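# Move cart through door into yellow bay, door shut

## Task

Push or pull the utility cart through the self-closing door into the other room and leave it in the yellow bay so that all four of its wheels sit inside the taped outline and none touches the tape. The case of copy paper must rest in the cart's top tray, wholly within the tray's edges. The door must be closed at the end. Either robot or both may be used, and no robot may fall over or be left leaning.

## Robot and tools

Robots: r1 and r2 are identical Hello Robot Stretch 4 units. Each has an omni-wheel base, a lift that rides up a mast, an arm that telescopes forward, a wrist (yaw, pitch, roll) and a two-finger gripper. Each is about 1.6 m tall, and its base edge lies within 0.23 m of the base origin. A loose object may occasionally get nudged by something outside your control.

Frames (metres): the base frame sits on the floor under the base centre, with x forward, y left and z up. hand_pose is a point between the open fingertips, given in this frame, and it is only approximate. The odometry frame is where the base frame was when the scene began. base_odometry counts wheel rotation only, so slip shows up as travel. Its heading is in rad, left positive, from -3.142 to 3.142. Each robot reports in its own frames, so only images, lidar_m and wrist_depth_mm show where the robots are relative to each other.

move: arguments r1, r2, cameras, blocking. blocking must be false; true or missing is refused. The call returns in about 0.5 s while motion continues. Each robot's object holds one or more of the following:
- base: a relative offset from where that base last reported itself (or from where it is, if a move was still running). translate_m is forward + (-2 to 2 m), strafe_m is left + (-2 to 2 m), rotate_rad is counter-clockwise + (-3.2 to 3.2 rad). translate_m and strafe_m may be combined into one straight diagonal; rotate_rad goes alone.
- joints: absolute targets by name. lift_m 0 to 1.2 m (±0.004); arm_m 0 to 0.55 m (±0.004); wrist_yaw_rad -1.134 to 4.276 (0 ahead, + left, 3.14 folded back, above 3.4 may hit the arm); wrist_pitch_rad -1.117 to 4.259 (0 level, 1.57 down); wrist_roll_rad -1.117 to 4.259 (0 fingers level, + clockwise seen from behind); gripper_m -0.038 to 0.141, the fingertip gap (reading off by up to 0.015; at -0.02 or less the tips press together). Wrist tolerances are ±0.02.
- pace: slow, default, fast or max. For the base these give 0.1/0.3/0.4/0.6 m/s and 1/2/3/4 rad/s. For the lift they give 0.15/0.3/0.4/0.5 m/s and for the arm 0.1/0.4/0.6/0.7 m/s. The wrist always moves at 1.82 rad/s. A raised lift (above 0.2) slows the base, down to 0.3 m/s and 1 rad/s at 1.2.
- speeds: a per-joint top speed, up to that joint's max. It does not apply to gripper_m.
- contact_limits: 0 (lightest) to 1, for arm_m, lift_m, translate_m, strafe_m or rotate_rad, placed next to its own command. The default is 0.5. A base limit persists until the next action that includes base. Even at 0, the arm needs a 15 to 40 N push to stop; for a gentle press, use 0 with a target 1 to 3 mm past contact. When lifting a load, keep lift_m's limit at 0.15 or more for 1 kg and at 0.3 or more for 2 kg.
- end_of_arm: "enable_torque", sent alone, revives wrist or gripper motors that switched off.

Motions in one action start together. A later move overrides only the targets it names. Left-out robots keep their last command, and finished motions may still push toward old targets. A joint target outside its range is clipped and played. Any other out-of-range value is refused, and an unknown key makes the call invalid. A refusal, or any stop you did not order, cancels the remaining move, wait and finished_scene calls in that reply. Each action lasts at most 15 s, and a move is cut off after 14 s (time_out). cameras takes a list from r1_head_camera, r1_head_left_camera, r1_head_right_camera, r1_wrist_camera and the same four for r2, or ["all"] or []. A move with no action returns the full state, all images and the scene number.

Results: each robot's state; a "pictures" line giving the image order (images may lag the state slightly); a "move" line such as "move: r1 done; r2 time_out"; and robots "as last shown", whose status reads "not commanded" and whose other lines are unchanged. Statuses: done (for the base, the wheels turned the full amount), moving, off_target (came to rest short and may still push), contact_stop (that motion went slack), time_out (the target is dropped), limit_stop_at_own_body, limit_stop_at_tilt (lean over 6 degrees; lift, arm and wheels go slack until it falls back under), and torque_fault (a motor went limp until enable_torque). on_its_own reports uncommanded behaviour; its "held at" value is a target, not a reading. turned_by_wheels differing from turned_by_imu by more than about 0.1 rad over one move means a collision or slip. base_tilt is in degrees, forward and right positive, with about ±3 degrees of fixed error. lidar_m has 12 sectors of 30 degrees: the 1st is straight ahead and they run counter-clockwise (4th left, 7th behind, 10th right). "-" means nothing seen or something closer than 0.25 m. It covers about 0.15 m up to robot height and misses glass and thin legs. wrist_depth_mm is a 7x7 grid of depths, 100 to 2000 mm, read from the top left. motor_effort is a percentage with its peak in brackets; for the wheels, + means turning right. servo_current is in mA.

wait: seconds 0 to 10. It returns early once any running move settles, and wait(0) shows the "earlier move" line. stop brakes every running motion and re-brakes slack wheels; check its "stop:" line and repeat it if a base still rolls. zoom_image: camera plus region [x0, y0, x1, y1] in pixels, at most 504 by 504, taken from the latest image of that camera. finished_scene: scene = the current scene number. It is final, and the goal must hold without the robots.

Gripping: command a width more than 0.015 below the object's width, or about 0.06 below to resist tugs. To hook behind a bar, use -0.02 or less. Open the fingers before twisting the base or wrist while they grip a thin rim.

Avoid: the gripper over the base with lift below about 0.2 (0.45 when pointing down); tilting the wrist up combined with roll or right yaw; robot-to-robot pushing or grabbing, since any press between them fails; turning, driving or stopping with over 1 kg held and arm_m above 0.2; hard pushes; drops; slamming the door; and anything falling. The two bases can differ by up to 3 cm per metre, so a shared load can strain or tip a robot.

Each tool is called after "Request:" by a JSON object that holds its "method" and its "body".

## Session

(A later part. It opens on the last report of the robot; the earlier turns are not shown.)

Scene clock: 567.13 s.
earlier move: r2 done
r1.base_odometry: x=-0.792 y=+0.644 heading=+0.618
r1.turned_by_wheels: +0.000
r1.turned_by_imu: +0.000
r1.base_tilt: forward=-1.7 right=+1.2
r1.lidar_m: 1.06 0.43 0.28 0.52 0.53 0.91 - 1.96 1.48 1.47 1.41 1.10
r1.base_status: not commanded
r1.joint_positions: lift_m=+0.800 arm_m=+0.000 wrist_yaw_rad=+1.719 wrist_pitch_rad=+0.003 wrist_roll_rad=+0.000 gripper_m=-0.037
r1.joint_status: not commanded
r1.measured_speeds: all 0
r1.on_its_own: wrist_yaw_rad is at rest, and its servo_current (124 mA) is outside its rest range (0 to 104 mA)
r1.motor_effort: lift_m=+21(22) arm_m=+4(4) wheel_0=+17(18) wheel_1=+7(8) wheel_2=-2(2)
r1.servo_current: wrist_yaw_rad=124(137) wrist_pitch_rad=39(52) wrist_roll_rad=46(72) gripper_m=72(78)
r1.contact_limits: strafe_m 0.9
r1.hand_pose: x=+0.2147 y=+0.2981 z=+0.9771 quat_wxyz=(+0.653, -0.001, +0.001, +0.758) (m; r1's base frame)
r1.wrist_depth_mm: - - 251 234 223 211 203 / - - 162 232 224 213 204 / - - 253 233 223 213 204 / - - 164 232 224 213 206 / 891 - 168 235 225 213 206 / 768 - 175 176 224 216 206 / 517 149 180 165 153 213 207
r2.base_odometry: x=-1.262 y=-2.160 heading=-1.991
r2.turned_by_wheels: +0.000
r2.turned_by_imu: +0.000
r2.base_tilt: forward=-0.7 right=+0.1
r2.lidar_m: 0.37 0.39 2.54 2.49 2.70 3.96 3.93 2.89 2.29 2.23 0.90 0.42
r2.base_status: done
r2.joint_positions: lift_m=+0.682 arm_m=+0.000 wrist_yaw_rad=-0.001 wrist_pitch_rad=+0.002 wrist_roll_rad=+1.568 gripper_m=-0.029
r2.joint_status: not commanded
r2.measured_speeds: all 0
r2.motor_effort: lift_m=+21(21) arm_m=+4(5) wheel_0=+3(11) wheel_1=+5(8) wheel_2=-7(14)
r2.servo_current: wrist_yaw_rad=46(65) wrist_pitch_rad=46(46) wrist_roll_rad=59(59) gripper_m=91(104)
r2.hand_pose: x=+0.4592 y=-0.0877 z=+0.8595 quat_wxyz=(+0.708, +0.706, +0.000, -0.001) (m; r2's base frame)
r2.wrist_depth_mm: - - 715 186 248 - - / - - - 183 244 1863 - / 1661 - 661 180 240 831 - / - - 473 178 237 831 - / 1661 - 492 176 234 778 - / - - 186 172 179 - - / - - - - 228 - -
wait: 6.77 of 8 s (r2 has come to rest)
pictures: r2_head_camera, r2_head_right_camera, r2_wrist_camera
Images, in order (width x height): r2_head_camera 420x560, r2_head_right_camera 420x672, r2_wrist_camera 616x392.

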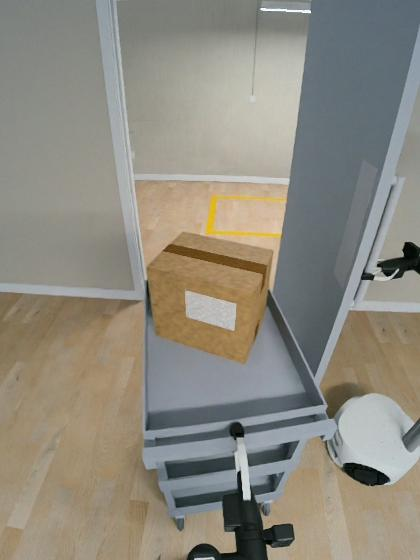

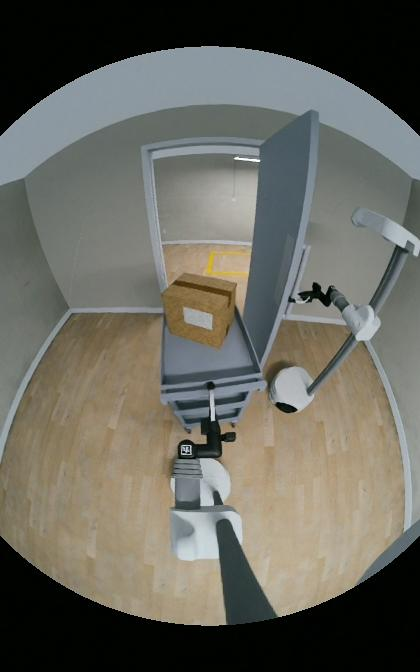

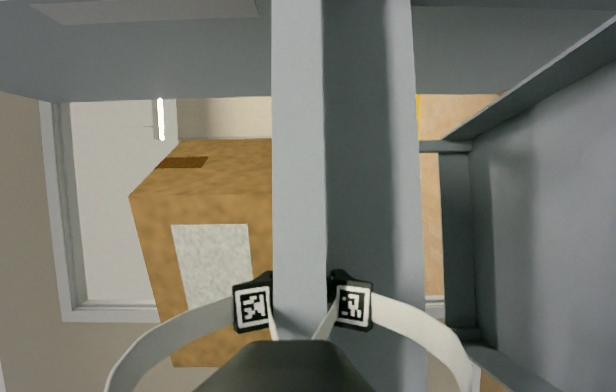

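Request:
{"method": "move", "body": {"blocking": false, "r2": {"base":{"translate_m":0.3,"strafe_m":0.1},"pace":"slow"}}}

Request:
{"method": "wait", "body": {"seconds": 5}}

Request:
{"method": "move", "body": {"blocking": false, "r2": {"base":{"rotate_rad":-0.09},"pace":"slow"}}}

Request:
{"method": "wait", "body": {"seconds": 2, "cameras": ["r2_head_camera","r2_head_left_camera","r2_head_right_camera","r2_wrist_camera"]}}

Scene clock: 582.50 s.
move: r2 moving
r1.base_odometry: x=-0.792 y=+0.644 heading=+0.618
r1.turned_by_wheels: +0.000
r1.turned_by_imu: +0.000
r1.base_tilt: forward=-1.6 right=+1.2
r1.lidar_m: 1.04 0.41 0.27 0.50 0.52 0.91 - 1.96 1.53 1.46 1.45 1.11
r1.base_status: not commanded
r1.joint_positions: lift_m=+0.800 arm_m=+0.000 wrist_yaw_rad=+1.719 wrist_pitch_rad=+0.003 wrist_roll_rad=+0.000 gripper_m=-0.037
r1.joint_status: not commanded
r1.measured_speeds: all 0
r1.motor_effort: lift_m=+21(21) arm_m=+4(4) wheel_0=+17(18) wheel_1=+7(7) wheel_2=-2(2)
r1.servo_current: wrist_yaw_rad=111(124) wrist_pitch_rad=39(46) wrist_roll_rad=46(65) gripper_m=72(72)
r1.contact_limits: strafe_m 0.9
r1.hand_pose: x=+0.2147 y=+0.2981 z=+0.9771 quat_wxyz=(+0.653, -0.001, +0.001, +0.758) (m; r1's base frame)
r1.wrist_depth_mm: - - 251 233 222 211 203 / - - 162 232 223 213 204 / - - 251 233 224 213 204 / - - 165 231 224 213 205 / 866 - 168 236 225 213 206 / 768 - 176 176 224 215 206 / 512 149 180 175 153 213 206
r2.base_odometry: x=-1.263 y=-2.173 heading=-1.991
r2.turned_by_wheels: +0.000
r2.turned_by_imu: +0.000
r2.base_tilt: forward=-0.7 right=+0.0
r2.lidar_m: 0.39 0.41 2.53 2.47 2.71 3.98 3.94 2.89 2.26 2.26 0.88 0.43
r2.base_status: translate_m moving; strafe_m moving
r2.joint_positions: lift_m=+0.682 arm_m=+0.000 wrist_yaw_rad=-0.001 wrist_pitch_rad=+0.002 wrist_roll_rad=+1.568 gripper_m=-0.029
r2.joint_status: not commanded
r2.measured_speeds: translate_m=+0.050 strafe_m=+0.016 rotate_rad=+0.002 lift_m=+0.000 arm_m=+0.000 wrist_yaw_rad=-0.003 wrist_pitch_rad=+0.000 wrist_roll_rad=+0.000
r2.motor_effort: lift_m=+21(21) arm_m=+5(5) wheel_0=+3(7) wheel_1=+6(8) wheel_2=-12(14)
r2.servo_current: wrist_yaw_rad=52(52) wrist_pitch_rad=46(46) wrist_roll_rad=39(52) gripper_m=91(98)
r2.hand_pose: x=+0.4591 y=-0.0878 z=+0.8595 quat_wxyz=(+0.708, +0.706, +0.000, -0.001) (m; r2's base frame)
r2.wrist_depth_mm: - - 676 186 248 - - / - - - 182 244 - - / 1618 - 661 180 241 778 - / - - 473 179 236 842 - / 1756 - 496 176 234 778 - / - - 186 173 179 - - / - - - - 227 - -
pictures: none

Scene clock: 586.40 s.
earlier move: r2 done
r1.base_odometry: x=-0.792 y=+0.644 heading=+0.618
r1.turned_by_wheels: +0.000
r1.turned_by_imu: +0.000
r1.base_tilt: forward=-1.7 right=+1.2
r1.lidar_m: 1.05 0.42 0.27 0.59 0.80 4.80 - 1.96 1.50 1.48 1.42 1.12
r1.base_status: not commanded
r1.joint_positions: lift_m=+0.800 arm_m=+0.000 wrist_yaw_rad=+1.719 wrist_pitch_rad=+0.003 wrist_roll_rad=+0.000 gripper_m=-0.037
r1.joint_status: not commanded
r1.measured_speeds: all 0
r1.on_its_own: wrist_yaw_rad is at rest, and its servo_current (117 mA) is outside its rest range (0 to 104 mA)
r1.motor_effort: lift_m=+21(22) arm_m=+4(4) wheel_0=+18(18) wheel_1=+8(8) wheel_2=-2(2)
r1.servo_current: wrist_yaw_rad=117(143) wrist_pitch_rad=46(52) wrist_roll_rad=52(65) gripper_m=65(72)
r1.contact_limits: strafe_m 0.9
r1.hand_pose: x=+0.2147 y=+0.2981 z=+0.9771 quat_wxyz=(+0.653, -0.001, +0.001, +0.758) (m; r1's base frame)
r1.wrist_depth_mm: - - 252 232 222 211 203 / - - 162 232 224 213 204 / - - 250 232 224 213 204 / 878 - 165 232 225 213 206 / 854 931 167 234 225 213 206 / - - 176 176 225 216 207 / - 149 179 165 153 212 207
r2.base_odometry: x=-1.293 y=-2.474 heading=-1.991
r2.turned_by_wheels: +0.000
r2.turned_by_imu: +0.000
r2.base_tilt: forward=-0.7 right=+0.1
r2.lidar_m: 0.38 0.40 2.42 2.36 2.53 3.85 - 3.03 2.42 0.90 0.79 0.43
r2.base_status: done
r2.joint_positions: lift_m=+0.682 arm_m=+0.000 wrist_yaw_rad=-0.002 wrist_pitch_rad=+0.002 wrist_roll_rad=+1.568 gripper_m=-0.029
r2.joint_status: not commanded
r2.measured_speeds: all 0
r2.motor_effort: lift_m=+21(21) arm_m=+5(5) wheel_0=+1(8) wheel_1=+5(8) wheel_2=-7(14)
r2.servo_current: wrist_yaw_rad=46(59) wrist_pitch_rad=39(46) wrist_roll_rad=39(65) gripper_m=98(98)
r2.hand_pose: x=+0.4590 y=-0.0880 z=+0.8595 quat_wxyz=(+0.708, +0.706, +0.000, -0.001) (m; r2's base frame)
r2.wrist_depth_mm: - - - 166 224 - - / - - - 167 226 798 - / - - 504 168 228 - - / - - 469 170 229 - - / - - 525 172 231 - - / 1464 - 186 172 179 - - / - - - - 235 - 512
wait: 3.90 of 5 s (r2 has come to rest)
pictures: none

Scene clock: 586.90 s.
move: r2 moving
r1.base_odometry: x=-0.792 y=+0.644 heading=+0.618
r1.turned_by_wheels: +0.000
r1.turned_by_imu: +0.000
r1.base_tilt: forward=-1.6 right=+1.3
r1.lidar_m: 1.03 0.41 0.28 0.55 0.76 4.81 - 1.97 1.48 1.47 1.44 1.10
r1.base_status: not commanded
r1.joint_positions: lift_m=+0.800 arm_m=+0.000 wrist_yaw_rad=+1.719 wrist_pitch_rad=+0.003 wrist_roll_rad=+0.000 gripper_m=-0.037
r1.joint_status: not commanded
r1.measured_speeds: all 0
r1.motor_effort: lift_m=+21(21) arm_m=+4(4) wheel_0=+18(18) wheel_1=+7(8) wheel_2=-2(2)
r1.servo_current: wrist_yaw_rad=130(130) wrist_pitch_rad=46(52) wrist_roll_rad=52(59) gripper_m=72(72)
r1.contact_limits: strafe_m 0.9
r1.hand_pose: x=+0.2147 y=+0.2981 z=+0.9771 quat_wxyz=(+0.653, -0.001, +0.001, +0.758) (m; r1's base frame)
r1.wrist_depth_mm: - - 251 232 222 211 203 / - - 163 231 224 213 204 / - - 252 232 224 213 204 / 891 - 165 231 225 213 206 / 866 904 167 234 225 213 206 / - - 176 176 224 216 206 / - 149 180 165 153 213 206
r2.base_odometry: x=-1.293 y=-2.474 heading=-2.075
r2.turned_by_wheels: -0.084
r2.turned_by_imu: -0.081
r2.base_tilt: forward=-0.7 right=+0.0
r2.lidar_m: 0.38 0.39 2.40 2.34 2.49 3.45 - 3.27 2.47 2.37 0.80 0.43
r2.base_status: rotate_rad moving
r2.joint_positions: lift_m=+0.682 arm_m=+0.000 wrist_yaw_rad=+0.006 wrist_pitch_rad=+0.002 wrist_roll_rad=+1.568 gripper_m=-0.029
r2.joint_status: not commanded
r2.measured_speeds: translate_m=+0.000 strafe_m=-0.001 rotate_rad=-0.121 lift_m=+0.000 arm_m=+0.000 wrist_yaw_rad=-0.001 wrist_pitch_rad=+0.000 wrist_roll_rad=+0.000
r2.motor_effort: lift_m=+21(21) arm_m=+5(5) wheel_0=+7(13) wheel_1=+5(8) wheel_2=+8(10)
r2.servo_current: wrist_yaw_rad=52(52) wrist_pitch_rad=39(46) wrist_roll_rad=52(52) gripper_m=91(98)
r2.hand_pose: x=+0.4597 y=-0.0857 z=+0.8595 quat_wxyz=(+0.708, +0.706, +0.003, +0.002) (m; r2's base frame)
r2.wrist_depth_mm: - - - 177 238 - - / - - - 177 236 1708 - / - - 580 175 236 842 - / - - 469 234 234 831 - / - - 504 174 233 - - / - - 186 173 179 - - / - - - - 231 - -
pictures: none

Scene clock: 587.30 s.
earlier move: r2 done
r1.base_odometry: x=-0.792 y=+0.644 heading=+0.618
r1.turned_by_wheels: +0.000
r1.turned_by_imu: +0.000
r1.base_tilt: forward=-1.6 right=+1.3
r1.lidar_m: 1.05 0.42 0.28 0.54 0.75 4.82 - 1.98 1.50 1.48 1.45 1.09
r1.base_status: not commanded
r1.joint_positions: lift_m=+0.800 arm_m=+0.000 wrist_yaw_rad=+1.719 wrist_pitch_rad=+0.003 wrist_roll_rad=+0.000 gripper_m=-0.037
r1.joint_status: not commanded
r1.measured_speeds: all 0
r1.on_its_own: wrist_yaw_rad is at rest, and its servo_current (111 mA) is outside its rest range (0 to 104 mA)
r1.motor_effort: lift_m=+21(22) arm_m=+4(4) wheel_0=+18(18) wheel_1=+7(8) wheel_2=-2(2)
r1.servo_current: wrist_yaw_rad=111(130) wrist_pitch_rad=46(52) wrist_roll_rad=59(59) gripper_m=72(72)
r1.contact_limits: strafe_m 0.9
r1.hand_pose: x=+0.2147 y=+0.2981 z=+0.9771 quat_wxyz=(+0.653, -0.001, +0.001, +0.758) (m; r1's base frame)
r1.wrist_depth_mm: - - 251 233 222 211 203 / - - 162 232 224 213 203 / - - 251 232 224 212 205 / 891 - 165 230 224 213 206 / 878 917 167 234 225 213 205 / - - 176 177 224 216 206 / - 150 179 165 153 213 206
r2.base_odometry: x=-1.293 y=-2.474 heading=-2.080
r2.turned_by_wheels: -0.005
r2.turned_by_imu: -0.005
r2.base_tilt: forward=-0.7 right=+0.0
r2.lidar_m: 0.39 0.40 2.36 2.37 2.49 3.45 - 3.31 2.46 2.39 0.80 0.44
r2.base_status: done
r2.joint_positions: lift_m=+0.682 arm_m=+0.000 wrist_yaw_rad=+0.003 wrist_pitch_rad=+0.002 wrist_roll_rad=+1.568 gripper_m=-0.029
r2.joint_status: not commanded
r2.measured_speeds: all 0
r2.motor_effort: lift_m=+21(21) arm_m=+5(5) wheel_0=+3(13) wheel_1=+5(8) wheel_2=+5(10)
r2.servo_current: wrist_yaw_rad=52(59) wrist_pitch_rad=33(46) wrist_roll_rad=46(52) gripper_m=85(98)
r2.hand_pose: x=+0.4595 y=-0.0866 z=+0.8595 quat_wxyz=(+0.708, +0.706, +0.002, +0.000) (m; r2's base frame)
r2.wrist_depth_mm: - - - 182 244 - - / - - - 181 241 1863 - / - - 634 179 239 831 - / - - 469 235 236 842 - / - - 492 175 234 768 - / - - 187 173 179 - - / - - - - 229 - -
wait: 0.40 of 2 s (r2 has come to rest)
pictures: r2_head_camera, r2_head_left_camera, r2_head_right_camera, r2_wrist_camera
Images, in order (width x height): r2_head_camera 420x560, r2_head_left_camera 420x672, r2_head_right_camera 420x672, r2_wrist_camera 616x392.

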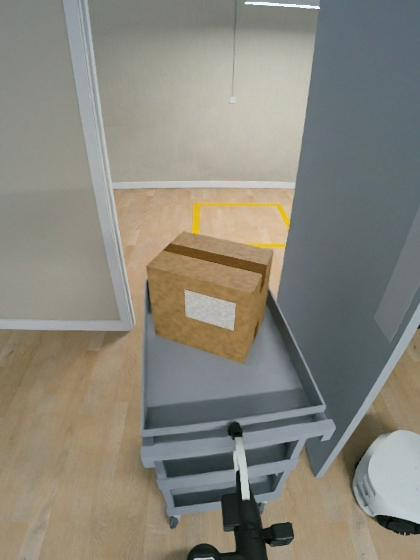

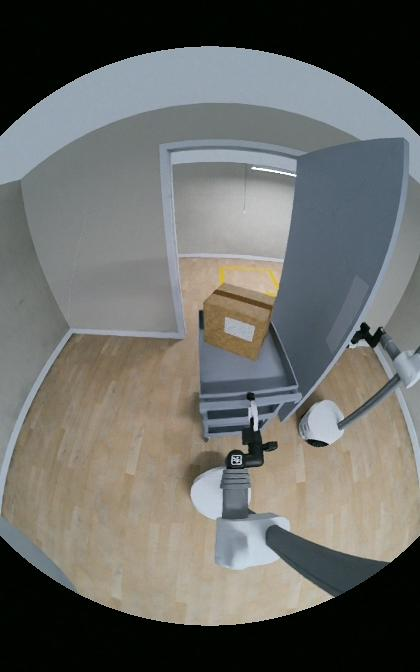

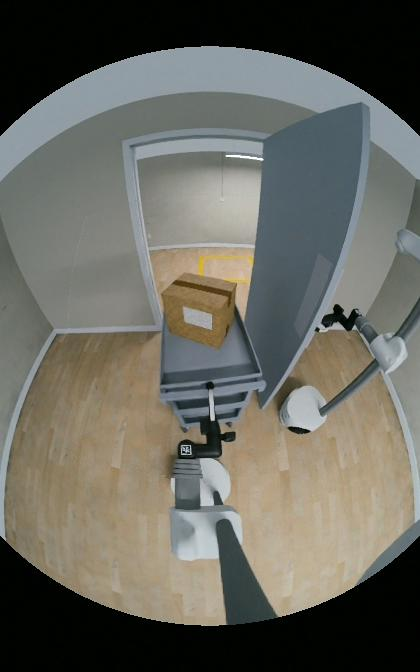

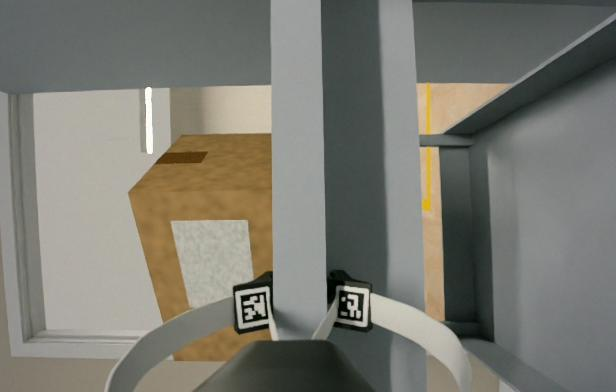

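Request:
{"method": "move", "body": {"blocking": false, "r2": {"base":{"translate_m":0.6,"strafe_m":0.0},"pace":"slow"}}}

Request:
{"method": "wait", "body": {"seconds": 8, "cameras": ["r2_head_camera","r2_head_left_camera","r2_head_right_camera","r2_wrist_camera"]}}

Scene clock: 595.30 s.
move: r2 moving
r1.base_odometry: x=-0.792 y=+0.644 heading=+0.618
r1.turned_by_wheels: +0.000
r1.turned_by_imu: +0.000
r1.base_tilt: forward=-1.6 right=+1.3
r1.lidar_m: 1.07 0.44 0.29 0.54 0.75 4.81 - 1.94 1.51 1.46 1.43 1.12
r1.base_status: not commanded
r1.joint_positions: lift_m=+0.800 arm_m=+0.000 wrist_yaw_rad=+1.719 wrist_pitch_rad=+0.003 wrist_roll_rad=+0.000 gripper_m=-0.037
r1.joint_status: not commanded
r1.measured_speeds: all 0
r1.motor_effort: lift_m=+21(22) arm_m=+3(4) wheel_0=+18(18) wheel_1=+7(7) wheel_2=-2(2)
r1.servo_current: wrist_yaw_rad=98(124) wrist_pitch_rad=46(46) wrist_roll_rad=39(59) gripper_m=65(72)
r1.contact_limits: strafe_m 0.9
r1.hand_pose: x=+0.2147 y=+0.2981 z=+0.9771 quat_wxyz=(+0.653, -0.001, +0.001, +0.758) (m; r1's base frame)
r1.wrist_depth_mm: - - 250 233 223 211 204 / - - 162 231 224 213 204 / - - 252 232 224 213 205 / 878 - 164 231 224 213 206 / 866 917 167 233 224 213 206 / - - 176 176 224 216 206 / 891 150 179 165 153 213 207
r2.base_odometry: x=-1.299 y=-2.485 heading=-2.080
r2.turned_by_wheels: +0.000
r2.turned_by_imu: +0.000
r2.base_tilt: forward=-0.7 right=+0.1
r2.lidar_m: 0.38 0.39 2.37 2.38 2.49 3.49 - 3.30 2.44 2.38 0.81 0.45
r2.base_status: translate_m moving; strafe_m moving
r2.joint_positions: lift_m=+0.682 arm_m=+0.000 wrist_yaw_rad=+0.001 wrist_pitch_rad=+0.002 wrist_roll_rad=+1.568 gripper_m=-0.029
r2.joint_status: not commanded
r2.measured_speeds: translate_m=+0.049 strafe_m=+0.000 rotate_rad=-0.001 lift_m=+0.000 arm_m=+0.000 wrist_yaw_rad=-0.011 wrist_pitch_rad=+0.000 wrist_roll_rad=+0.000
r2.motor_effort: lift_m=+21(21) arm_m=+4(5) wheel_0=+8(10) wheel_1=+6(9) wheel_2=-13(13)
r2.servo_current: wrist_yaw_rad=39(59) wrist_pitch_rad=39(39) wrist_roll_rad=46(59) gripper_m=91(98)
r2.hand_pose: x=+0.4593 y=-0.0872 z=+0.8595 quat_wxyz=(+0.708, +0.706, +0.001, +0.000) (m; r2's base frame)
r2.wrist_depth_mm: - - - 186 247 - - / - - - 184 244 1808 - / - - 661 180 240 831 - / - - 473 178 236 831 - / - - 496 176 234 778 - / - - 186 173 180 - - / - - - - 228 - -
pictures: none

Scene clock: 602.10 s.
earlier move: r2 done
r1.base_odometry: x=-0.792 y=+0.644 heading=+0.618
r1.turned_by_wheels: +0.000
r1.turned_by_imu: +0.000
r1.base_tilt: forward=-1.7 right=+1.2
r1.lidar_m: 1.06 0.43 0.28 0.67 3.47 4.81 - 1.94 1.52 1.48 1.42 1.11
r1.base_status: not commanded
r1.joint_positions: lift_m=+0.800 arm_m=+0.000 wrist_yaw_rad=+1.719 wrist_pitch_rad=+0.003 wrist_roll_rad=+0.000 gripper_m=-0.037
r1.joint_status: not commanded
r1.measured_speeds: all 0
r1.on_its_own: wrist_yaw_rad is at rest, and its servo_current (111 mA) is outside its rest range (0 to 104 mA)
r1.motor_effort: lift_m=+22(22) arm_m=+4(4) wheel_0=+18(18) wheel_1=+7(8) wheel_2=-2(2)
r1.servo_current: wrist_yaw_rad=111(137) wrist_pitch_rad=39(52) wrist_roll_rad=59(65) gripper_m=65(78)
r1.contact_limits: strafe_m 0.9
r1.hand_pose: x=+0.2147 y=+0.2981 z=+0.9771 quat_wxyz=(+0.653, -0.001, +0.001, +0.758) (m; r1's base frame)
r1.wrist_depth_mm: - - 252 233 223 211 202 / - - 162 232 224 213 204 / - - 250 232 224 213 205 / - - 165 232 223 213 206 / - - 168 233 225 213 206 / - - 175 176 224 216 206 / - 150 180 165 153 213 206
r2.base_odometry: x=-1.586 y=-2.998 heading=-2.080
r2.turned_by_wheels: +0.000
r2.turned_by_imu: +0.000
r2.base_tilt: forward=-0.7 right=+0.1
r2.lidar_m: 0.34 0.37 1.50 2.32 2.48 3.42 - 3.32 0.73 0.51 0.54 0.44
r2.base_status: done
r2.joint_positions: lift_m=+0.682 arm_m=+0.000 wrist_yaw_rad=-0.002 wrist_pitch_rad=+0.002 wrist_roll_rad=+1.568 gripper_m=-0.029
r2.joint_status: not commanded
r2.measured_speeds: all 0
r2.motor_effort: lift_m=+21(21) arm_m=+4(5) wheel_0=+2(10) wheel_1=+5(9) wheel_2=-8(14)
r2.servo_current: wrist_yaw_rad=52(65) wrist_pitch_rad=39(46) wrist_roll_rad=39(59) gripper_m=91(98)
r2.hand_pose: x=+0.4591 y=-0.0879 z=+0.8595 quat_wxyz=(+0.708, +0.706, +0.000, -0.001) (m; r2's base frame)
r2.wrist_depth_mm: - - - 208 276 1397 1098 / - - - 200 265 1708 504 / - - - 193 253 1708 - / - - 544 185 246 854 - / - - 477 180 238 820 - / - - 187 172 179 - - / - - 539 - 223 - -
wait: 6.80 of 8 s (r2 has come to rest)
pictures: r2_head_camera, r2_head_left_camera, r2_head_right_camera, r2_wrist_camera
Images, in order (width x height): r2_head_camera 420x560, r2_head_left_camera 420x672, r2_head_right_camera 420x672, r2_wrist_camera 616x392.

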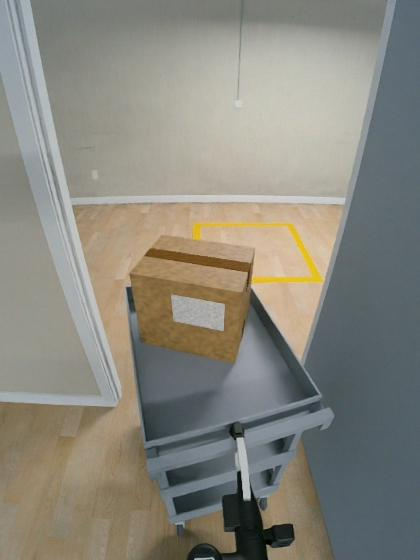

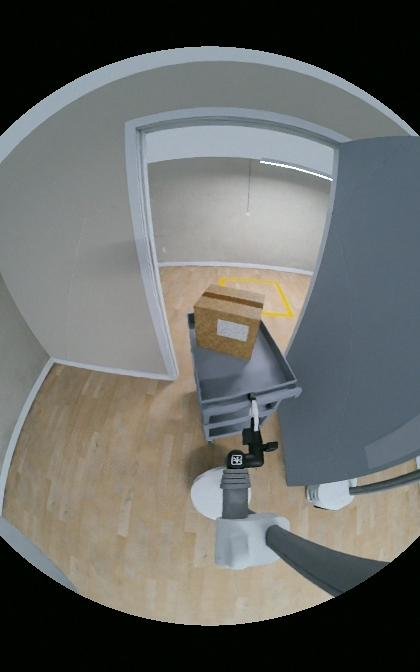

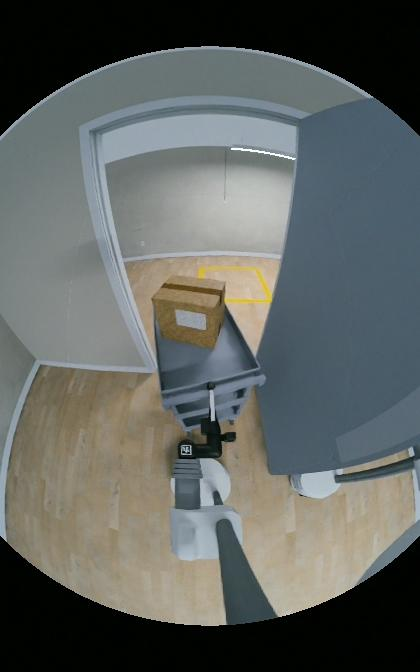

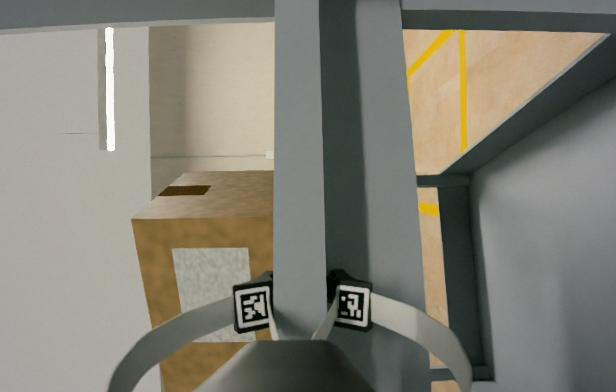

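Request:
{"method": "move", "body": {"blocking": false, "r2": {"base":{"translate_m":0.0,"strafe_m":0.25},"pace":"slow"}}}

Request:
{"method": "wait", "body": {"seconds": 4, "cameras": ["r2_head_camera","r2_head_left_camera","r2_wrist_camera"]}}

Scene clock: 610.93 s.
move: r2 moving
r1.base_odometry: x=-0.792 y=+0.644 heading=+0.618
r1.turned_by_wheels: +0.000
r1.turned_by_imu: +0.000
r1.base_tilt: forward=-1.6 right=+1.2
r1.lidar_m: 1.03 0.43 0.28 0.70 3.49 4.80 - 1.96 1.52 1.46 1.43 1.11
r1.base_status: not commanded
r1.joint_positions: lift_m=+0.800 arm_m=+0.000 wrist_yaw_rad=+1.719 wrist_pitch_rad=+0.003 wrist_roll_rad=+0.000 gripper_m=-0.037
r1.joint_status: not commanded
r1.measured_speeds: all 0
r1.motor_effort: lift_m=+21(22) arm_m=+4(4) wheel_0=+18(18) wheel_1=+7(8) wheel_2=-2(2)
r1.servo_current: wrist_yaw_rad=117(143) wrist_pitch_rad=39(46) wrist_roll_rad=39(52) gripper_m=65(72)
r1.contact_limits: strafe_m 0.9
r1.hand_pose: x=+0.2147 y=+0.2981 z=+0.9771 quat_wxyz=(+0.653, -0.001, +0.001, +0.758) (m; r1's base frame)
r1.wrist_depth_mm: - - 250 233 223 211 204 / - - 162 232 223 213 204 / - - 252 232 225 213 204 / - - 165 232 224 213 205 / - - 169 234 225 214 206 / - - 176 176 224 216 206 / - 150 179 165 153 212 206
r2.base_odometry: x=-1.573 y=-3.005 heading=-2.081
r2.turned_by_wheels: +0.000
r2.turned_by_imu: +0.000
r2.base_tilt: forward=-0.7 right=+0.1
r2.lidar_m: 0.37 0.36 1.51 2.33 2.47 3.40 - 3.37 0.75 0.52 0.57 0.45
r2.base_status: translate_m moving; strafe_m moving
r2.joint_positions: lift_m=+0.682 arm_m=+0.000 wrist_yaw_rad=-0.003 wrist_pitch_rad=+0.002 wrist_roll_rad=+1.568 gripper_m=-0.029
r2.joint_status: not commanded
r2.measured_speeds: translate_m=+0.000 strafe_m=+0.055 rotate_rad=-0.001 lift_m=+0.000 arm_m=+0.000 wrist_yaw_rad=+0.000 wrist_pitch_rad=+0.000 wrist_roll_rad=+0.000
r2.motor_effort: lift_m=+21(21) arm_m=+4(5) wheel_0=-8(13) wheel_1=+6(8) wheel_2=+1(7)
r2.servo_current: wrist_yaw_rad=39(52) wrist_pitch_rad=39(46) wrist_roll_rad=39(59) gripper_m=91(104)
r2.hand_pose: x=+0.4590 y=-0.0882 z=+0.8595 quat_wxyz=(+0.708, +0.706, +0.000, -0.001) (m; r2's base frame)
r2.wrist_depth_mm: - - - 207 273 1576 1138 / - - - 199 263 1708 512 / - - - 192 252 1708 - / - - 535 185 245 854 - / - - 477 180 236 820 - / - - 186 172 179 - - / - - 539 - 221 - -
pictures: none

Scene clock: 614.07 s.
earlier move: r2 done
r1.base_odometry: x=-0.792 y=+0.644 heading=+0.618
r1.turned_by_wheels: +0.000
r1.turned_by_imu: +0.000
r1.base_tilt: forward=-1.6 right=+1.3
r1.lidar_m: 1.04 0.42 0.28 0.94 3.46 4.78 - 2.00 1.52 1.48 1.42 1.10
r1.base_status: not commanded
r1.joint_positions: lift_m=+0.800 arm_m=+0.000 wrist_yaw_rad=+1.719 wrist_pitch_rad=+0.003 wrist_roll_rad=+0.000 gripper_m=-0.037
r1.joint_status: not commanded
r1.measured_speeds: all 0
r1.on_its_own: wrist_yaw_rad is at rest, and its servo_current (111 mA) is outside its rest range (0 to 104 mA)
r1.motor_effort: lift_m=+21(22) arm_m=+4(4) wheel_0=+17(18) wheel_1=+7(8) wheel_2=-2(2)
r1.servo_current: wrist_yaw_rad=111(143) wrist_pitch_rad=46(52) wrist_roll_rad=46(65) gripper_m=65(78)
r1.contact_limits: strafe_m 0.9
r1.hand_pose: x=+0.2147 y=+0.2981 z=+0.9771 quat_wxyz=(+0.653, -0.001, +0.001, +0.758) (m; r1's base frame)
r1.wrist_depth_mm: - - 250 233 223 211 203 / - - 161 230 224 213 204 / - - 252 232 223 213 206 / - - 165 232 224 212 205 / - - 168 234 225 213 206 / - - 176 177 224 216 206 / - 150 180 165 153 213 208
r2.base_odometry: x=-1.368 y=-3.119 heading=-2.080
r2.turned_by_wheels: +0.000
r2.turned_by_imu: +0.000
r2.base_tilt: forward=-0.7 right=+0.1
r2.lidar_m: 0.40 0.47 1.52 2.07 2.19 3.05 - 3.70 1.19 0.77 0.79 0.40
r2.base_status: done
r2.joint_positions: lift_m=+0.682 arm_m=+0.000 wrist_yaw_rad=-0.003 wrist_pitch_rad=+0.002 wrist_roll_rad=+1.568 gripper_m=-0.029
r2.joint_status: not commanded
r2.measured_speeds: all 0
r2.motor_effort: lift_m=+21(21) arm_m=+4(5) wheel_0=-5(14) wheel_1=+2(8) wheel_2=+0(7)
r2.servo_current: wrist_yaw_rad=52(59) wrist_pitch_rad=39(46) wrist_roll_rad=39(59) gripper_m=91(104)
r2.hand_pose: x=+0.4590 y=-0.0883 z=+0.8595 quat_wxyz=(+0.708, +0.706, +0.000, -0.002) (m; r2's base frame)
r2.wrist_depth_mm: - - - 151 206 1464 - / - - 530 155 212 768 - / - 459 449 158 218 - - / - - 496 163 224 - - / - - 569 169 229 - - / - - 186 171 179 1708 - / - - - - 242 - 473
wait: 3.13 of 4 s (r2 has come to rest)
pictures: r2_head_camera, r2_head_left_camera, r2_wrist_camera
Images, in order (width x height): r2_head_camera 420x560, r2_head_left_camera 420x672, r2_wrist_camera 616x392.

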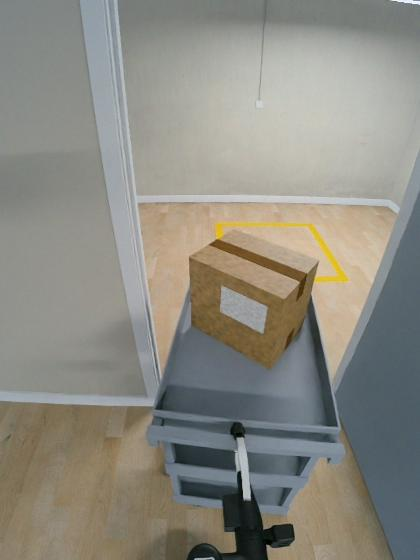

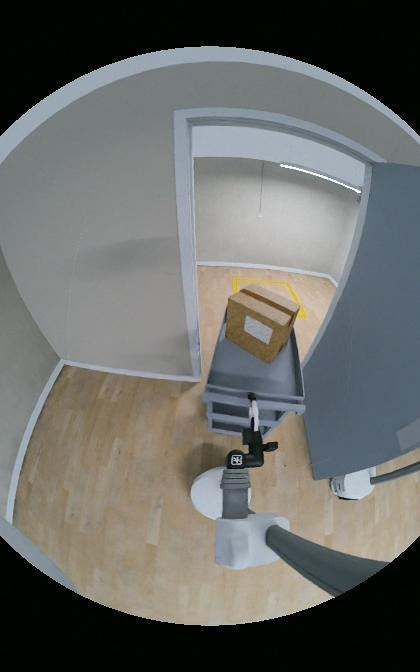

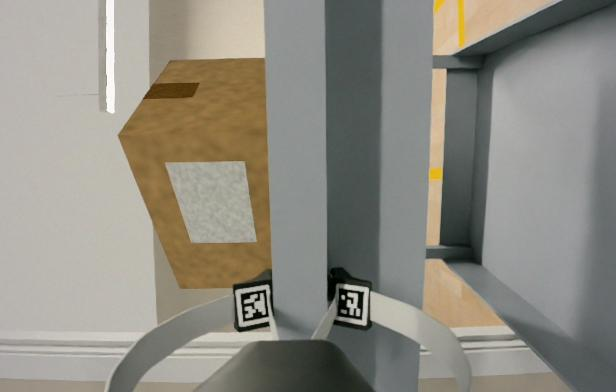

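Request:
{"method": "move", "body": {"blocking": false, "r2": {"base":{"translate_m":0.45,"strafe_m":-0.09},"pace":"slow"}}}

Request:
{"method": "wait", "body": {"seconds": 6, "cameras": ["r2_head_camera","r2_head_left_camera","r2_wrist_camera"]}}

Scene clock: 620.83 s.
move: r2 moving
r1.base_odometry: x=-0.792 y=+0.644 heading=+0.618
r1.turned_by_wheels: +0.000
r1.turned_by_imu: +0.000
r1.base_tilt: forward=-1.6 right=+1.3
r1.lidar_m: 1.06 0.42 0.29 0.94 3.45 4.80 - 1.94 1.49 1.46 1.41 1.11
r1.base_status: not commanded
r1.joint_positions: lift_m=+0.800 arm_m=+0.000 wrist_yaw_rad=+1.719 wrist_pitch_rad=+0.003 wrist_roll_rad=+0.000 gripper_m=-0.037
r1.joint_status: not commanded
r1.measured_speeds: all 0
r1.motor_effort: lift_m=+21(22) arm_m=+4(4) wheel_0=+18(18) wheel_1=+7(8) wheel_2=-2(2)
r1.servo_current: wrist_yaw_rad=111(117) wrist_pitch_rad=39(46) wrist_roll_rad=39(59) gripper_m=65(72)
r1.contact_limits: strafe_m 0.9
r1.hand_pose: x=+0.2147 y=+0.2981 z=+0.9771 quat_wxyz=(+0.653, -0.001, +0.001, +0.758) (m; r1's base frame)
r1.wrist_depth_mm: - - 251 232 222 211 203 / - - 162 231 223 213 203 / - - 252 234 224 212 204 / - - 165 232 224 213 205 / - - 168 235 225 213 206 / - - 176 177 224 216 206 / - 150 180 165 153 213 207
r2.base_odometry: x=-1.376 y=-3.129 heading=-2.080
r2.turned_by_wheels: +0.000
r2.turned_by_imu: +0.001
r2.base_tilt: forward=-0.7 right=+0.0
r2.lidar_m: 0.41 0.45 1.50 2.09 2.23 3.07 - 3.67 1.07 0.76 0.78 0.41
r2.base_status: translate_m moving; strafe_m moving
r2.joint_positions: lift_m=+0.682 arm_m=+0.000 wrist_yaw_rad=-0.003 wrist_pitch_rad=+0.002 wrist_roll_rad=+1.568 gripper_m=-0.029
r2.joint_status: not commanded
r2.measured_speeds: translate_m=+0.050 strafe_m=-0.009 rotate_rad=+0.002 lift_m=+0.000 arm_m=+0.000 wrist_yaw_rad=+0.000 wrist_pitch_rad=+0.000 wrist_roll_rad=+0.000
r2.motor_effort: lift_m=+21(21) arm_m=+4(5) wheel_0=+7(8) wheel_1=+6(7) wheel_2=-11(12)
r2.servo_current: wrist_yaw_rad=65(65) wrist_pitch_rad=39(46) wrist_roll_rad=46(59) gripper_m=91(98)
r2.hand_pose: x=+0.4590 y=-0.0883 z=+0.8595 quat_wxyz=(+0.708, +0.706, +0.000, -0.002) (m; r2's base frame)
r2.wrist_depth_mm: - - - 150 205 1499 - / - - 525 153 211 759 - / - 462 445 157 216 - - / - - 492 162 223 - - / - - 574 167 229 - - / - - 186 171 179 1708 - / - - - - 242 - 473
pictures: none

Scene clock: 626.20 s.
earlier move: r2 done
r1.base_odometry: x=-0.792 y=+0.644 heading=+0.618
r1.turned_by_wheels: +0.000
r1.turned_by_imu: +0.000
r1.base_tilt: forward=-1.6 right=+1.3
r1.lidar_m: 1.02 0.44 0.27 3.22 3.45 4.81 - 1.97 1.51 1.49 1.45 1.11
r1.base_status: not commanded
r1.joint_positions: lift_m=+0.800 arm_m=+0.000 wrist_yaw_rad=+1.719 wrist_pitch_rad=+0.003 wrist_roll_rad=+0.000 gripper_m=-0.037
r1.joint_status: not commanded
r1.measured_speeds: all 0
r1.on_its_own: wrist_yaw_rad is at rest, and its servo_current (111 mA) is outside its rest range (0 to 104 mA)
r1.motor_effort: lift_m=+21(22) arm_m=+4(4) wheel_0=+18(18) wheel_1=+7(8) wheel_2=-2(2)
r1.servo_current: wrist_yaw_rad=111(137) wrist_pitch_rad=39(52) wrist_roll_rad=52(65) gripper_m=78(78)
r1.contact_limits: strafe_m 0.9
r1.hand_pose: x=+0.2147 y=+0.2981 z=+0.9771 quat_wxyz=(+0.653, -0.001, +0.001, +0.758) (m; r1's base frame)
r1.wrist_depth_mm: - - 250 232 222 211 204 / - - 162 231 223 212 204 / - - 252 233 224 213 205 / - - 165 232 224 213 205 / - - 169 234 225 213 206 / - - 176 177 224 215 206 / - 150 180 165 153 213 206
r2.base_odometry: x=-1.666 y=-3.468 heading=-2.080
r2.turned_by_wheels: +0.000
r2.turned_by_imu: +0.003
r2.base_tilt: forward=-0.7 right=+0.1
r2.lidar_m: 0.40 0.40 0.86 2.18 2.32 3.21 - 3.58 0.72 0.65 0.69 0.42
r2.base_status: done
r2.joint_positions: lift_m=+0.682 arm_m=+0.000 wrist_yaw_rad=+0.002 wrist_pitch_rad=+0.002 wrist_roll_rad=+1.568 gripper_m=-0.029
r2.joint_status: not commanded
r2.measured_speeds: all 0
r2.motor_effort: lift_m=+21(21) arm_m=+5(5) wheel_0=+7(13) wheel_1=+5(8) wheel_2=-4(13)
r2.servo_current: wrist_yaw_rad=46(65) wrist_pitch_rad=39(46) wrist_roll_rad=39(65) gripper_m=98(98)
r2.hand_pose: x=+0.4594 y=-0.0869 z=+0.8595 quat_wxyz=(+0.708, +0.706, +0.001, +0.000) (m; r2's base frame)
r2.wrist_depth_mm: - - - 180 240 1708 1205 / - - - 178 239 1661 - / - - 597 177 237 831 - / - - 469 235 235 831 - / - - 504 175 233 - - / - - 186 173 180 - - / - - 603 - 230 - -
wait: 5.37 of 6 s (r2 has come to rest)
pictures: r2_head_camera, r2_head_left_camera, r2_wrist_camera
Images, in order (width x height): r2_head_camera 420x560, r2_head_left_camera 420x672, r2_wrist_camera 616x392.

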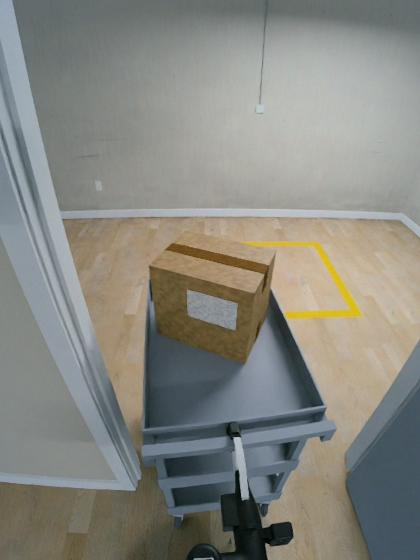

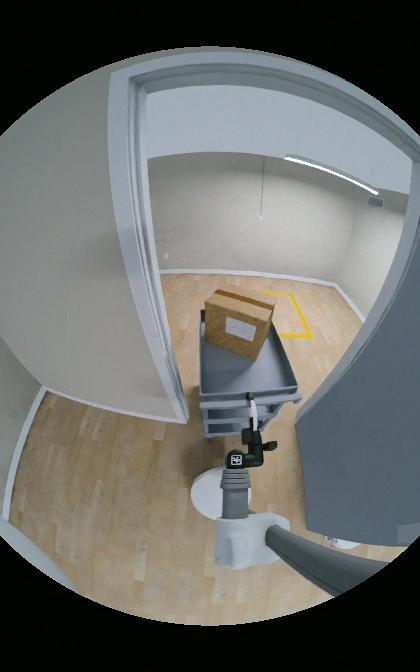

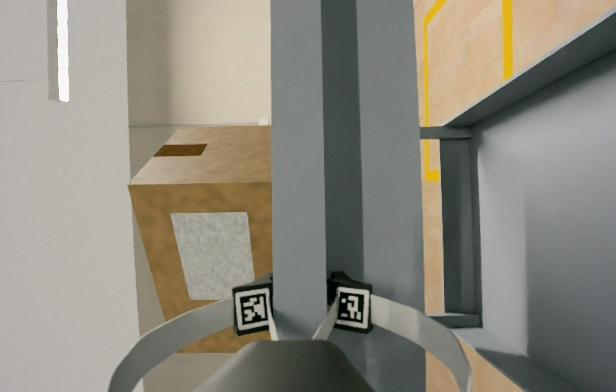

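Request:
{"method": "move", "body": {"blocking": false, "r2": {"base":{"translate_m":0.28,"strafe_m":0.02},"pace":"slow"}}}

Request:
{"method": "wait", "body": {"seconds": 4.5, "cameras": ["r2_head_camera","r2_head_left_camera","r2_wrist_camera"]}}

Scene clock: 668.43 s.
move: r2 moving
r1.base_odometry: x=-0.792 y=+0.644 heading=+0.618
r1.turned_by_wheels: +0.000
r1.turned_by_imu: +0.000
r1.base_tilt: forward=-1.6 right=+1.3
r1.lidar_m: 1.03 0.43 0.27 3.24 3.46 4.81 - 1.95 1.51 1.46 1.43 1.11
r1.base_status: not commanded
r1.joint_positions: lift_m=+0.800 arm_m=+0.000 wrist_yaw_rad=+1.719 wrist_pitch_rad=+0.003 wrist_roll_rad=+0.000 gripper_m=-0.037
r1.joint_status: not commanded
r1.measured_speeds: all 0
r1.motor_effort: lift_m=+21(21) arm_m=+4(4) wheel_0=+18(18) wheel_1=+7(8) wheel_2=-2(2)
r1.servo_current: wrist_yaw_rad=104(117) wrist_pitch_rad=46(46) wrist_roll_rad=52(65) gripper_m=65(72)
r1.contact_limits: strafe_m 0.9
r1.hand_pose: x=+0.2147 y=+0.2981 z=+0.9771 quat_wxyz=(+0.653, -0.001, +0.001, +0.758) (m; r1's base frame)
r1.wrist_depth_mm: - - 251 233 221 211 203 / - - 162 232 223 213 204 / - - 253 232 223 213 204 / - - 165 231 224 213 205 / - - 168 235 225 213 205 / - - 176 176 224 214 206 / - 150 180 166 153 213 207
r2.base_odometry: x=-1.671 y=-3.480 heading=-2.080
r2.turned_by_wheels: +0.000
r2.turned_by_imu: +0.001
r2.base_tilt: forward=-0.6 right=+0.1
r2.lidar_m: 0.38 0.36 0.82 2.18 2.28 3.24 - 3.57 0.70 0.67 0.68 0.44
r2.base_status: translate_m moving; strafe_m moving
r2.joint_positions: lift_m=+0.682 arm_m=+0.000 wrist_yaw_rad=+0.002 wrist_pitch_rad=+0.002 wrist_roll_rad=+1.568 gripper_m=-0.029
r2.joint_status: not commanded
r2.measured_speeds: translate_m=+0.050 strafe_m=+0.004 rotate_rad=+0.000 lift_m=+0.000 arm_m=+0.000 wrist_yaw_rad=+0.000 wrist_pitch_rad=+0.000 wrist_roll_rad=+0.000
r2.motor_effort: lift_m=+21(21) arm_m=+4(5) wheel_0=+7(11) wheel_1=+7(9) wheel_2=-12(13)
r2.servo_current: wrist_yaw_rad=39(65) wrist_pitch_rad=46(46) wrist_roll_rad=52(52) gripper_m=91(98)
r2.hand_pose: x=+0.4594 y=-0.0869 z=+0.8595 quat_wxyz=(+0.708, +0.706, +0.001, +0.000) (m; r2's base frame)
r2.wrist_depth_mm: - - - 181 243 1708 1255 / - - - 180 239 1708 - / - - 597 178 236 831 - / - - 469 235 236 831 - / - - 500 174 233 778 - / - - 187 172 179 - - / - - 597 - 229 - -
pictures: none

Scene clock: 672.03 s.
earlier move: r2 done
r1.base_odometry: x=-0.792 y=+0.644 heading=+0.618
r1.turned_by_wheels: +0.000
r1.turned_by_imu: +0.000
r1.base_tilt: forward=-1.6 right=+1.3
r1.lidar_m: 1.04 0.43 0.27 3.24 3.49 4.79 - 1.96 1.50 1.48 1.44 1.11
r1.base_status: not commanded
r1.joint_positions: lift_m=+0.800 arm_m=+0.000 wrist_yaw_rad=+1.719 wrist_pitch_rad=+0.003 wrist_roll_rad=+0.000 gripper_m=-0.037
r1.joint_status: not commanded
r1.measured_speeds: all 0
r1.on_its_own: wrist_yaw_rad is at rest, and its servo_current (117 mA) is outside its rest range (0 to 104 mA)
r1.motor_effort: lift_m=+21(22) arm_m=+4(4) wheel_0=+18(18) wheel_1=+7(8) wheel_2=-2(2)
r1.servo_current: wrist_yaw_rad=117(137) wrist_pitch_rad=39(52) wrist_roll_rad=52(72) gripper_m=72(72)
r1.contact_limits: strafe_m 0.9
r1.hand_pose: x=+0.2147 y=+0.2981 z=+0.9771 quat_wxyz=(+0.653, -0.001, +0.001, +0.758) (m; r1's base frame)
r1.wrist_depth_mm: - - 251 233 222 211 203 / - - 163 232 223 213 204 / - - 251 233 224 212 204 / - - 165 231 224 212 205 / - - 168 234 225 213 206 / - - 175 177 224 216 206 / - 150 180 165 153 213 206
r2.base_odometry: x=-1.784 y=-3.722 heading=-2.080
r2.turned_by_wheels: +0.000
r2.turned_by_imu: +0.000
r2.base_tilt: forward=-0.7 right=+0.1
r2.lidar_m: 0.36 0.37 0.42 1.37 2.28 3.13 - 1.03 0.73 0.67 0.71 0.41
r2.base_status: done
r2.joint_positions: lift_m=+0.682 arm_m=+0.000 wrist_yaw_rad=-0.001 wrist_pitch_rad=+0.002 wrist_roll_rad=+1.568 gripper_m=-0.029
r2.joint_status: not commanded
r2.measured_speeds: all 0
r2.motor_effort: lift_m=+21(21) arm_m=+5(5) wheel_0=+2(11) wheel_1=+5(9) wheel_2=-8(13)
r2.servo_current: wrist_yaw_rad=39(65) wrist_pitch_rad=46(46) wrist_roll_rad=39(59) gripper_m=91(104)
r2.hand_pose: x=+0.4591 y=-0.0877 z=+0.8595 quat_wxyz=(+0.708, +0.706, +0.000, -0.001) (m; r2's base frame)
r2.wrist_depth_mm: - - - 193 254 1661 1182 / - - - 188 250 1708 535 / - - - 184 245 842 - / - - 469 180 240 842 - / - - 488 177 236 768 - / - - 186 173 179 - - / - - 564 - 225 - -
wait: 3.60 of 4.5 s (r2 has come to rest)
pictures: r2_head_camera, r2_head_left_camera, r2_wrist_camera
Images, in order (width x height): r2_head_camera 420x560, r2_head_left_camera 420x672, r2_wrist_camera 616x392.

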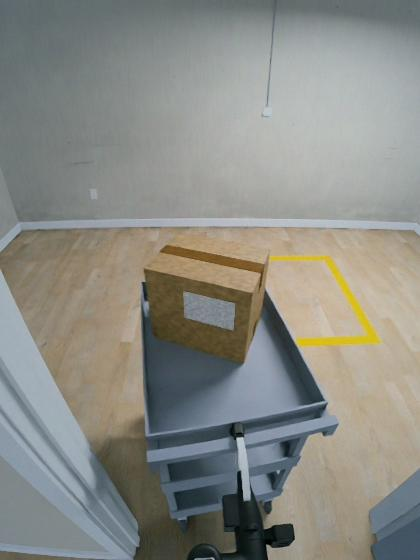

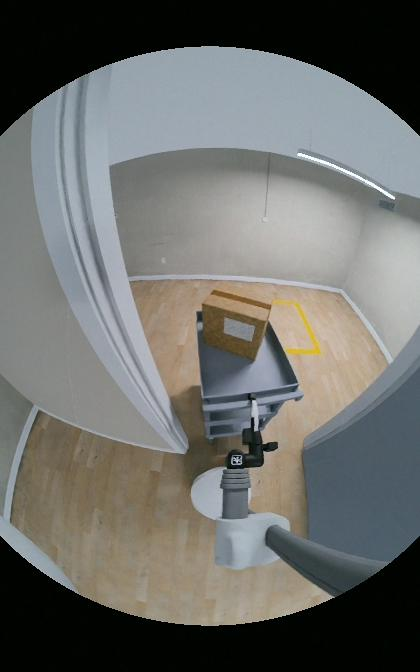

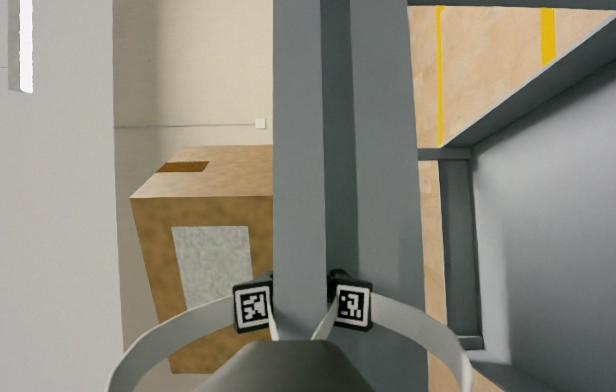

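Request:
{"method": "move", "body": {"blocking": false, "r2": {"base":{"translate_m":0.05,"strafe_m":0.06},"joints":{"wrist_yaw_rad":0.45},"speeds":{"wrist_yaw_rad":0.3},"pace":"slow"}}}

Request:
{"method": "wait", "body": {"seconds": 3, "cameras": ["r2_head_camera","r2_head_left_camera","r2_wrist_camera"]}}

Scene clock: 682.43 s.
move: r2 moving
r1.base_odometry: x=-0.792 y=+0.644 heading=+0.618
r1.turned_by_wheels: +0.000
r1.turned_by_imu: +0.000
r1.base_tilt: forward=-1.6 right=+1.3
r1.lidar_m: 1.03 0.43 0.27 3.22 3.48 4.79 - 1.97 1.49 1.47 1.45 1.09
r1.base_status: not commanded
r1.joint_positions: lift_m=+0.800 arm_m=+0.000 wrist_yaw_rad=+1.719 wrist_pitch_rad=+0.003 wrist_roll_rad=+0.000 gripper_m=-0.037
r1.joint_status: not commanded
r1.measured_speeds: all 0
r1.motor_effort: lift_m=+21(22) arm_m=+4(4) wheel_0=+17(18) wheel_1=+7(8) wheel_2=-2(2)
r1.servo_current: wrist_yaw_rad=111(130) wrist_pitch_rad=46(52) wrist_roll_rad=39(59) gripper_m=65(72)
r1.contact_limits: strafe_m 0.9
r1.hand_pose: x=+0.2147 y=+0.2981 z=+0.9771 quat_wxyz=(+0.653, -0.001, +0.001, +0.758) (m; r1's base frame)
r1.wrist_depth_mm: - - 251 233 222 211 203 / - - 162 232 223 212 204 / - - 252 232 224 213 204 / - - 165 233 224 213 206 / - - 168 234 225 213 206 / - - 176 176 224 215 206 / - 149 180 165 153 213 207
r2.base_odometry: x=-1.780 y=-3.734 heading=-2.081
r2.turned_by_wheels: -0.001
r2.turned_by_imu: +0.000
r2.base_tilt: forward=-0.6 right=+0.1
r2.lidar_m: 0.39 0.42 0.43 1.33 2.27 3.11 - 1.04 0.74 0.68 0.72 0.42
r2.base_status: translate_m moving; strafe_m moving
r2.joint_positions: lift_m=+0.682 arm_m=+0.000 wrist_yaw_rad=+0.110 wrist_pitch_rad=+0.002 wrist_roll_rad=+1.568 gripper_m=-0.029
r2.joint_status: wrist_yaw_rad moving
r2.measured_speeds: translate_m=+0.033 strafe_m=+0.038 rotate_rad=+0.005 lift_m=+0.000 arm_m=+0.000 wrist_yaw_rad=+0.390 wrist_pitch_rad=+0.000 wrist_roll_rad=+0.000
r2.motor_effort: lift_m=+21(21) arm_m=+4(5) wheel_0=-9(13) wheel_1=+6(8) wheel_2=-11(15)
r2.servo_current: wrist_yaw_rad=124(247) wrist_pitch_rad=39(46) wrist_roll_rad=52(52) gripper_m=91(98)
r2.hand_pose: x=+0.4671 y=-0.0551 z=+0.8595 quat_wxyz=(+0.707, +0.705, +0.039, +0.038) (m; r2's base frame)
r2.wrist_depth_mm: - - - 170 229 1708 1160 / - - - 170 229 798 - / - - 508 170 230 831 - / - - 473 231 231 - - / - - 525 172 232 - - / - - 186 172 179 - - / - - - - - - 512
pictures: none

Scene clock: 684.00 s.
earlier move: r2 done
r1.base_odometry: x=-0.792 y=+0.644 heading=+0.618
r1.turned_by_wheels: +0.000
r1.turned_by_imu: +0.000
r1.base_tilt: forward=-1.6 right=+1.3
r1.lidar_m: 1.05 0.43 0.27 3.24 3.48 4.81 - 1.96 1.51 1.47 1.45 1.11
r1.base_status: not commanded
r1.joint_positions: lift_m=+0.800 arm_m=+0.000 wrist_yaw_rad=+1.719 wrist_pitch_rad=+0.003 wrist_roll_rad=+0.000 gripper_m=-0.037
r1.joint_status: not commanded
r1.measured_speeds: all 0
r1.on_its_own: wrist_yaw_rad is at rest, and its servo_current (117 mA) is outside its rest range (0 to 104 mA)
r1.motor_effort: lift_m=+21(22) arm_m=+4(4) wheel_0=+18(18) wheel_1=+7(8) wheel_2=-2(2)
r1.servo_current: wrist_yaw_rad=117(130) wrist_pitch_rad=39(52) wrist_roll_rad=52(65) gripper_m=65(72)
r1.contact_limits: strafe_m 0.9
r1.hand_pose: x=+0.2147 y=+0.2981 z=+0.9771 quat_wxyz=(+0.653, -0.001, +0.001, +0.758) (m; r1's base frame)
r1.wrist_depth_mm: - - 250 233 223 211 203 / - - 163 231 223 213 204 / - - 252 232 224 213 204 / - - 165 232 225 213 205 / - - 168 234 224 213 206 / - - 176 177 224 216 206 / - 149 179 166 153 213 207
r2.base_odometry: x=-1.757 y=-3.795 heading=-2.080
r2.turned_by_wheels: +0.000
r2.turned_by_imu: +0.000
r2.base_tilt: forward=-0.7 right=+0.0
r2.lidar_m: 0.41 0.33 0.36 1.13 2.21 3.07 - 1.09 0.79 0.73 0.77 0.39
r2.base_status: done
r2.joint_positions: lift_m=+0.682 arm_m=+0.000 wrist_yaw_rad=+0.445 wrist_pitch_rad=+0.002 wrist_roll_rad=+1.568 gripper_m=-0.029
r2.joint_status: all done
r2.measured_speeds: all 0
r2.motor_effort: lift_m=+21(21) arm_m=+5(5) wheel_0=-4(13) wheel_1=+3(8) wheel_2=-5(15)
r2.servo_current: wrist_yaw_rad=46(247) wrist_pitch_rad=39(52) wrist_roll_rad=52(59) gripper_m=91(98)
r2.hand_pose: x=+0.4688 y=+0.0452 z=+0.8595 quat_wxyz=(+0.691, +0.689, +0.156, +0.156) (m; r2's base frame)
r2.wrist_depth_mm: - 370 366 - 154 - - / - 433 418 106 167 - - / - - 517 114 182 - - / - - - 131 201 - - / - - - 142 224 1618 496 / - - 186 161 180 1661 466 / - - - - 283 - 1118
wait: 1.57 of 3 s (r2 has come to rest)
pictures: r2_head_camera, r2_head_left_camera, r2_wrist_camera
Images, in order (width x height): r2_head_camera 420x560, r2_head_left_camera 420x672, r2_wrist_camera 616x392.

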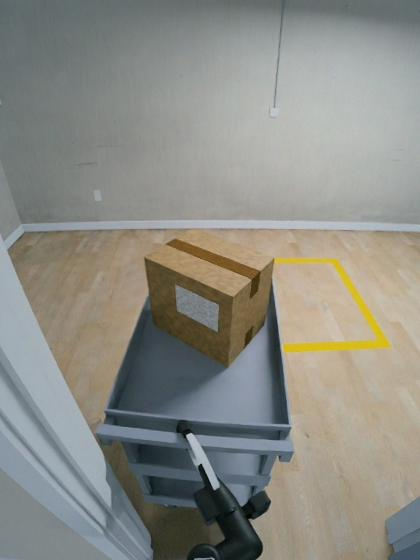

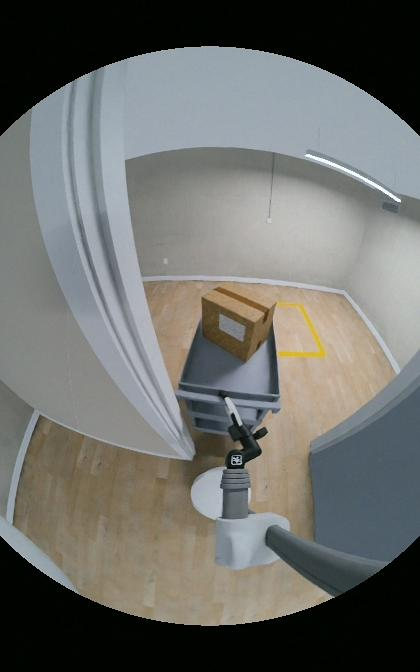

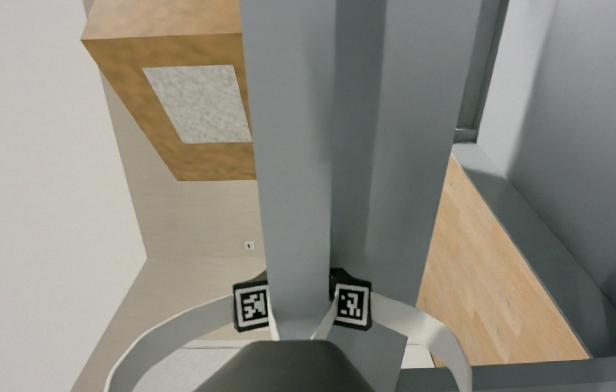

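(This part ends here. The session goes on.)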